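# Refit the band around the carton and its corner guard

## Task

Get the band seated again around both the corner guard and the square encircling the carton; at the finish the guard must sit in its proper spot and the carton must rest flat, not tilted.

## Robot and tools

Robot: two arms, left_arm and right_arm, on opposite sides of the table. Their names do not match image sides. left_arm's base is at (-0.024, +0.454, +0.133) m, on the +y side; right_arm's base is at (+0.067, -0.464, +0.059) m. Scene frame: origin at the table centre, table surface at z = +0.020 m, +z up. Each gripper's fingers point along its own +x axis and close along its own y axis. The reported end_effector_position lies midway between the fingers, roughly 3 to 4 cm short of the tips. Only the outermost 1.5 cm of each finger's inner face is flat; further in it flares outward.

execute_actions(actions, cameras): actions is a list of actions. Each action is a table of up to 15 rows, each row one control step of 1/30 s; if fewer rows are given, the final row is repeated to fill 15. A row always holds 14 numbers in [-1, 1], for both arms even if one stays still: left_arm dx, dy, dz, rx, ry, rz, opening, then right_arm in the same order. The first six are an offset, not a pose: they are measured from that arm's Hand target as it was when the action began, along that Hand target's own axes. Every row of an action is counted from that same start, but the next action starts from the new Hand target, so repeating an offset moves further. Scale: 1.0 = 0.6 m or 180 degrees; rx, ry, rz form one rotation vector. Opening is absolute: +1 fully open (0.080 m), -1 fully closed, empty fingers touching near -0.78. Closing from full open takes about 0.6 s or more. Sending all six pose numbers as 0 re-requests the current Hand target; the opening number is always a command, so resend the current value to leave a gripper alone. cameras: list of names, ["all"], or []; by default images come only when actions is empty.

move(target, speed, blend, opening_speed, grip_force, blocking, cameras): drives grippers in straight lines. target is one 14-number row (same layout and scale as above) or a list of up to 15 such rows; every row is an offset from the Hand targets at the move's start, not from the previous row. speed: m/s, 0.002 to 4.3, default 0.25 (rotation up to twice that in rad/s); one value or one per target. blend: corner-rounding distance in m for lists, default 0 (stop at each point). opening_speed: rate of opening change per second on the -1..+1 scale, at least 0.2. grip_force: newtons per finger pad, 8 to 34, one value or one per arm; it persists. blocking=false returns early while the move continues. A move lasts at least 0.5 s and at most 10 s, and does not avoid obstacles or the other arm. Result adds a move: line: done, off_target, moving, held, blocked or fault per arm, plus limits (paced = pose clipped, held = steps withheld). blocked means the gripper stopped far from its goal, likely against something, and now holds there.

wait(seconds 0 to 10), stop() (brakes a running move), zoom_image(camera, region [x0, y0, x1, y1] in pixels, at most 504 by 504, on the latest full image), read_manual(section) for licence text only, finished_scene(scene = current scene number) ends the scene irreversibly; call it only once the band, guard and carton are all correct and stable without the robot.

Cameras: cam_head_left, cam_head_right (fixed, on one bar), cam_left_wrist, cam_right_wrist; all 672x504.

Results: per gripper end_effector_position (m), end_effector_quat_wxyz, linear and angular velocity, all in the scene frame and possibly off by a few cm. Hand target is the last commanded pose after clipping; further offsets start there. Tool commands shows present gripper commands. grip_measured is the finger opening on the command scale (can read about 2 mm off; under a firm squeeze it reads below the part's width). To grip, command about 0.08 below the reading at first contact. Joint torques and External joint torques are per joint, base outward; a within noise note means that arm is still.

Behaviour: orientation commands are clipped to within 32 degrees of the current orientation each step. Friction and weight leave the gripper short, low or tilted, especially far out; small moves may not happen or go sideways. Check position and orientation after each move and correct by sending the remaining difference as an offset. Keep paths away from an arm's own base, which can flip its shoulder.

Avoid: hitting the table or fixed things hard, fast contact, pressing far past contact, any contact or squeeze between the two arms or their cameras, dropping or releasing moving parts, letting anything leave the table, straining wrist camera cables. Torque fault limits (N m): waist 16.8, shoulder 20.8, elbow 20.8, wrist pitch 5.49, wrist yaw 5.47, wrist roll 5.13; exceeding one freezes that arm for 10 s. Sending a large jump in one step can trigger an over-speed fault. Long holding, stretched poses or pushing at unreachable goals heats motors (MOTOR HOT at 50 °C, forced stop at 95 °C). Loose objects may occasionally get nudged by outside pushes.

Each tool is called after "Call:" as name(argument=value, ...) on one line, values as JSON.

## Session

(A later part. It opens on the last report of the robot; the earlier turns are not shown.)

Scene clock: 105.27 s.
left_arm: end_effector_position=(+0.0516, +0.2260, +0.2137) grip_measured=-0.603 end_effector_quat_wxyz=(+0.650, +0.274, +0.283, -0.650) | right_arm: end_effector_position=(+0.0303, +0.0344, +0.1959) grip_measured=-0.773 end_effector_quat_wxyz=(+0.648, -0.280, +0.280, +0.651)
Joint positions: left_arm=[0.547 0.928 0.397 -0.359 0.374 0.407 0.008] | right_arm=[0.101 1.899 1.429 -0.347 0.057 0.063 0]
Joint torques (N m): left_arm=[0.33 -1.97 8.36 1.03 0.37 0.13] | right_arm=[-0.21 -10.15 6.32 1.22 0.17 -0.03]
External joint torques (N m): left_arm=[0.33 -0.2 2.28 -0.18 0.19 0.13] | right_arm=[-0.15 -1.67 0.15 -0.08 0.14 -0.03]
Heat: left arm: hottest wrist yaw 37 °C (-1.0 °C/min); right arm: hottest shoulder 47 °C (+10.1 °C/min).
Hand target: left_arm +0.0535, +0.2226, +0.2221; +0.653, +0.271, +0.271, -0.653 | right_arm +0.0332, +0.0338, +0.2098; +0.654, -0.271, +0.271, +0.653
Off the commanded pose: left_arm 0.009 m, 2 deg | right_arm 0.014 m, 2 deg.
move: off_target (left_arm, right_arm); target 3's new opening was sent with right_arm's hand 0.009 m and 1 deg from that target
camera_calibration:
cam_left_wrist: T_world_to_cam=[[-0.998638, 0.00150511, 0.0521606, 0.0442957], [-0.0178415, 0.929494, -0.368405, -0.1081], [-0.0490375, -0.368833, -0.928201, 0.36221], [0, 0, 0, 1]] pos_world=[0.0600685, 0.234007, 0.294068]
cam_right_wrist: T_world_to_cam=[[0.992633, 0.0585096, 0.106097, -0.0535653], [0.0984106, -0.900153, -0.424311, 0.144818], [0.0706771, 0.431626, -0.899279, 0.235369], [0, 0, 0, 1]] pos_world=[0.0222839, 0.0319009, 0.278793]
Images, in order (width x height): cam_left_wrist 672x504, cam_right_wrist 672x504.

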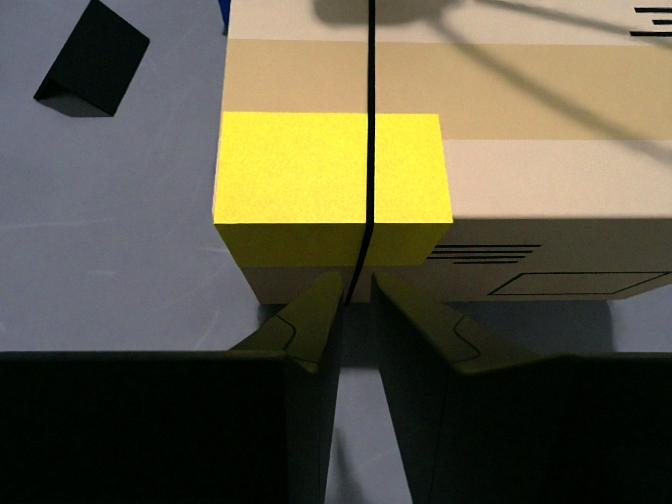

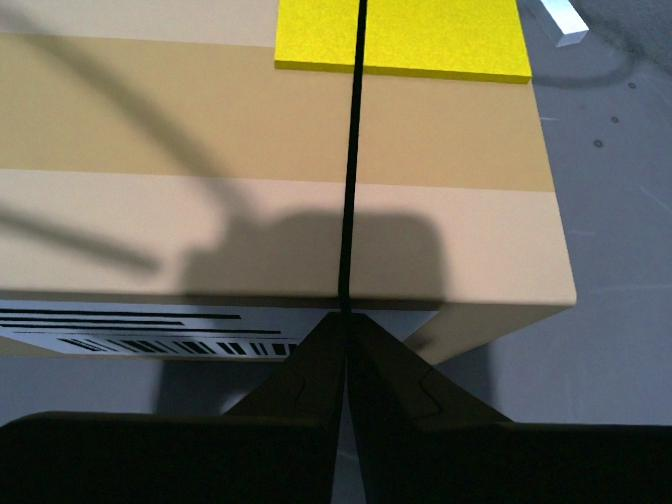

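Call:
move(target=[[0,0,0,0,0,0,-0.6,0,-0.018,0,0,0,0,-1],[0,0,0,0,0,0,-0.6,0.015,-0.018,0,0,0,0,-1],[0,0,0,0,0,0,-0.6,0.015,-0.018,0,0,0,0,-0.6],[0,0,0,0,0,0,-0.6,-0.06,-0.018,0,0,0,0,-0.6]], cameras=["all"], speed=0.05, opening_speed=0.5)

Call:
zoom_image(camera="cam_right_wrist", region=[180, 140, 560, 350])

Call:
zoom_image(camera="cam_left_wrist", region=[200, 0, 520, 320])

Call:
zoom_image(camera="cam_head_right", region=[200, 220, 330, 390])

Scene clock: 109.23 s.
left_arm: end_effector_position=(+0.0516, +0.2260, +0.2137) grip_measured=-0.603 end_effector_quat_wxyz=(+0.650, +0.274, +0.283, -0.650) | right_arm: end_effector_position=(+0.0434, +0.0110, +0.2317) grip_measured=-0.602 end_effector_quat_wxyz=(+0.652, -0.272, +0.273, +0.653)
Joint positions: left_arm=[0.547 0.928 0.397 -0.359 0.374 0.407 0.008] | right_arm=[0.073 1.773 1.399 -0.42 0.042 0.045 0.008]
Joint torques (N m): left_arm=[0.16 -2.21 8.34 0.98 0.34 0.13] | right_arm=[0.08 -8.39 5.5 1.24 0.12 0.03]
External joint torques (N m): left_arm=[0.17 -0.43 2.2 -0.25 0.16 0.13] | right_arm=[0.11 -0.47 -0.97 -0.15 0.09 0.02]
Heat: left arm: hottest wrist yaw 37 °C (-1.0 °C/min); right arm: hottest shoulder 47 °C (+8.1 °C/min).
Hand target: left_arm +0.0535, +0.2226, +0.2221; +0.653, +0.271, +0.271, -0.653 | right_arm +0.0439, +0.0083, +0.2354; +0.654, -0.271, +0.271, +0.653
Off the commanded pose: left_arm 0.009 m, 2 deg | right_arm 0.005 m, 0 deg.
move: off_target (left_arm); target 3's new opening was sent with right_arm's hand 0.009 m and 1 deg from that target
camera_calibration:
cam_left_wrist: T_world_to_cam=[[-0.998638, 0.00150511, 0.0521606, 0.0442957], [-0.0178415, 0.929494, -0.368405, -0.1081], [-0.0490375, -0.368833, -0.928201, 0.36221], [0, 0, 0, 1]] pos_world=[0.0600685, 0.234007, 0.294068]
cam_right_wrist: T_world_to_cam=[[0.992851, 0.0521165, 0.107386, -0.0692565], [0.0947667, -0.891161, -0.44368, 0.142164], [0.072575, 0.450684, -0.889728, 0.274235], [0, 0, 0, 1]] pos_world=[0.0353864, 0.00670678, 0.314506]

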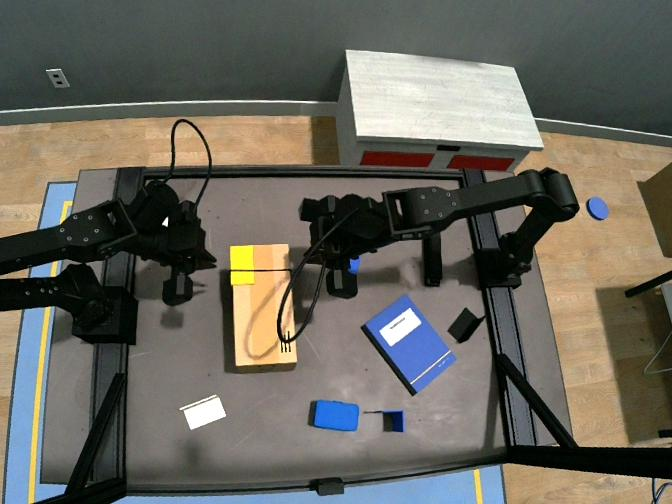

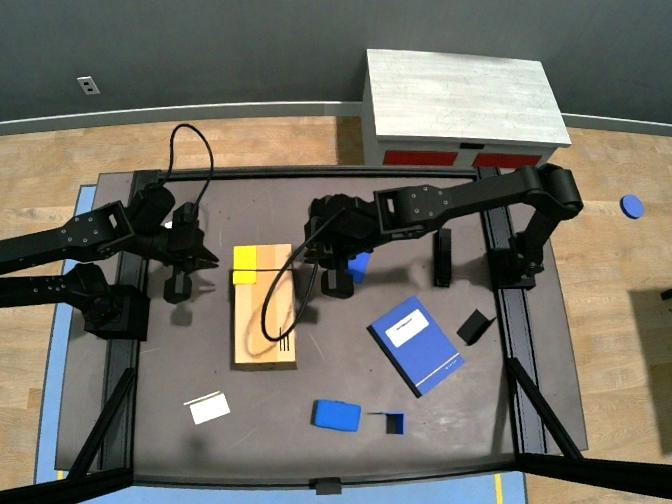

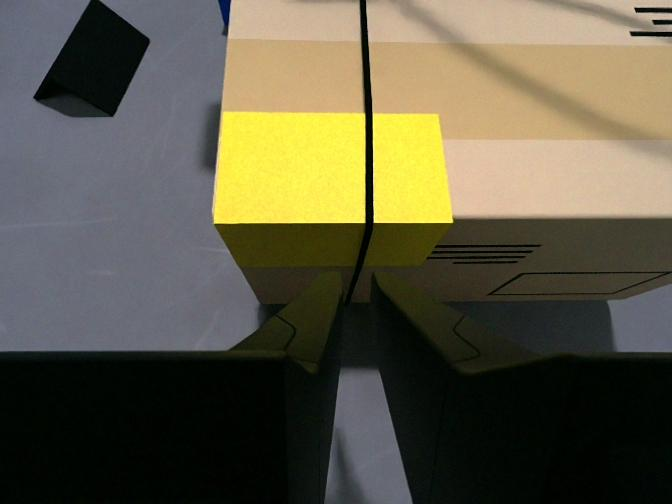

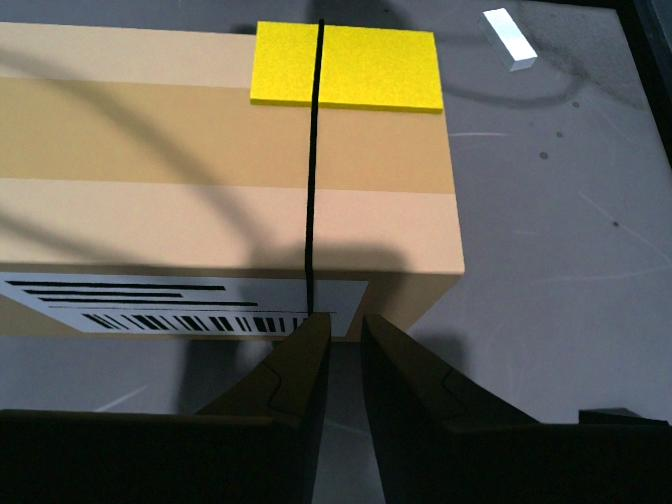

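Scaled by 1.326 from the camera's 672x504 image, which has a finer 960x720 frame.

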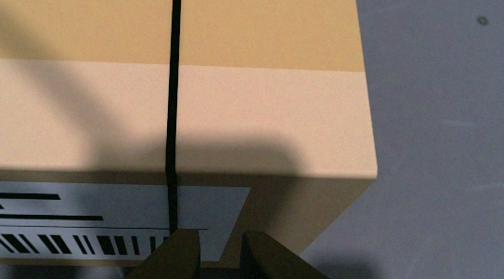

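Scaled by 1.575 from the camera's 672x504 image, which has a finer 960x720 frame.

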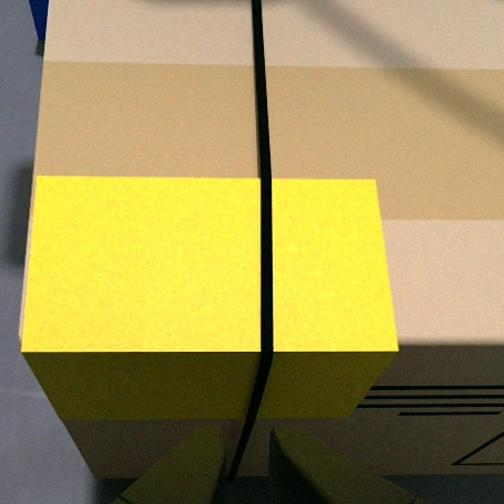

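Scaled by 2.965 from the camera's 672x504 image, which has a finer 960x720 frame.

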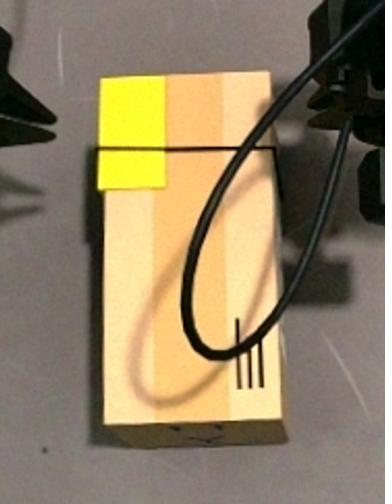

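Call:
finished_scene(scene=1)

The scene is finished: the task was done.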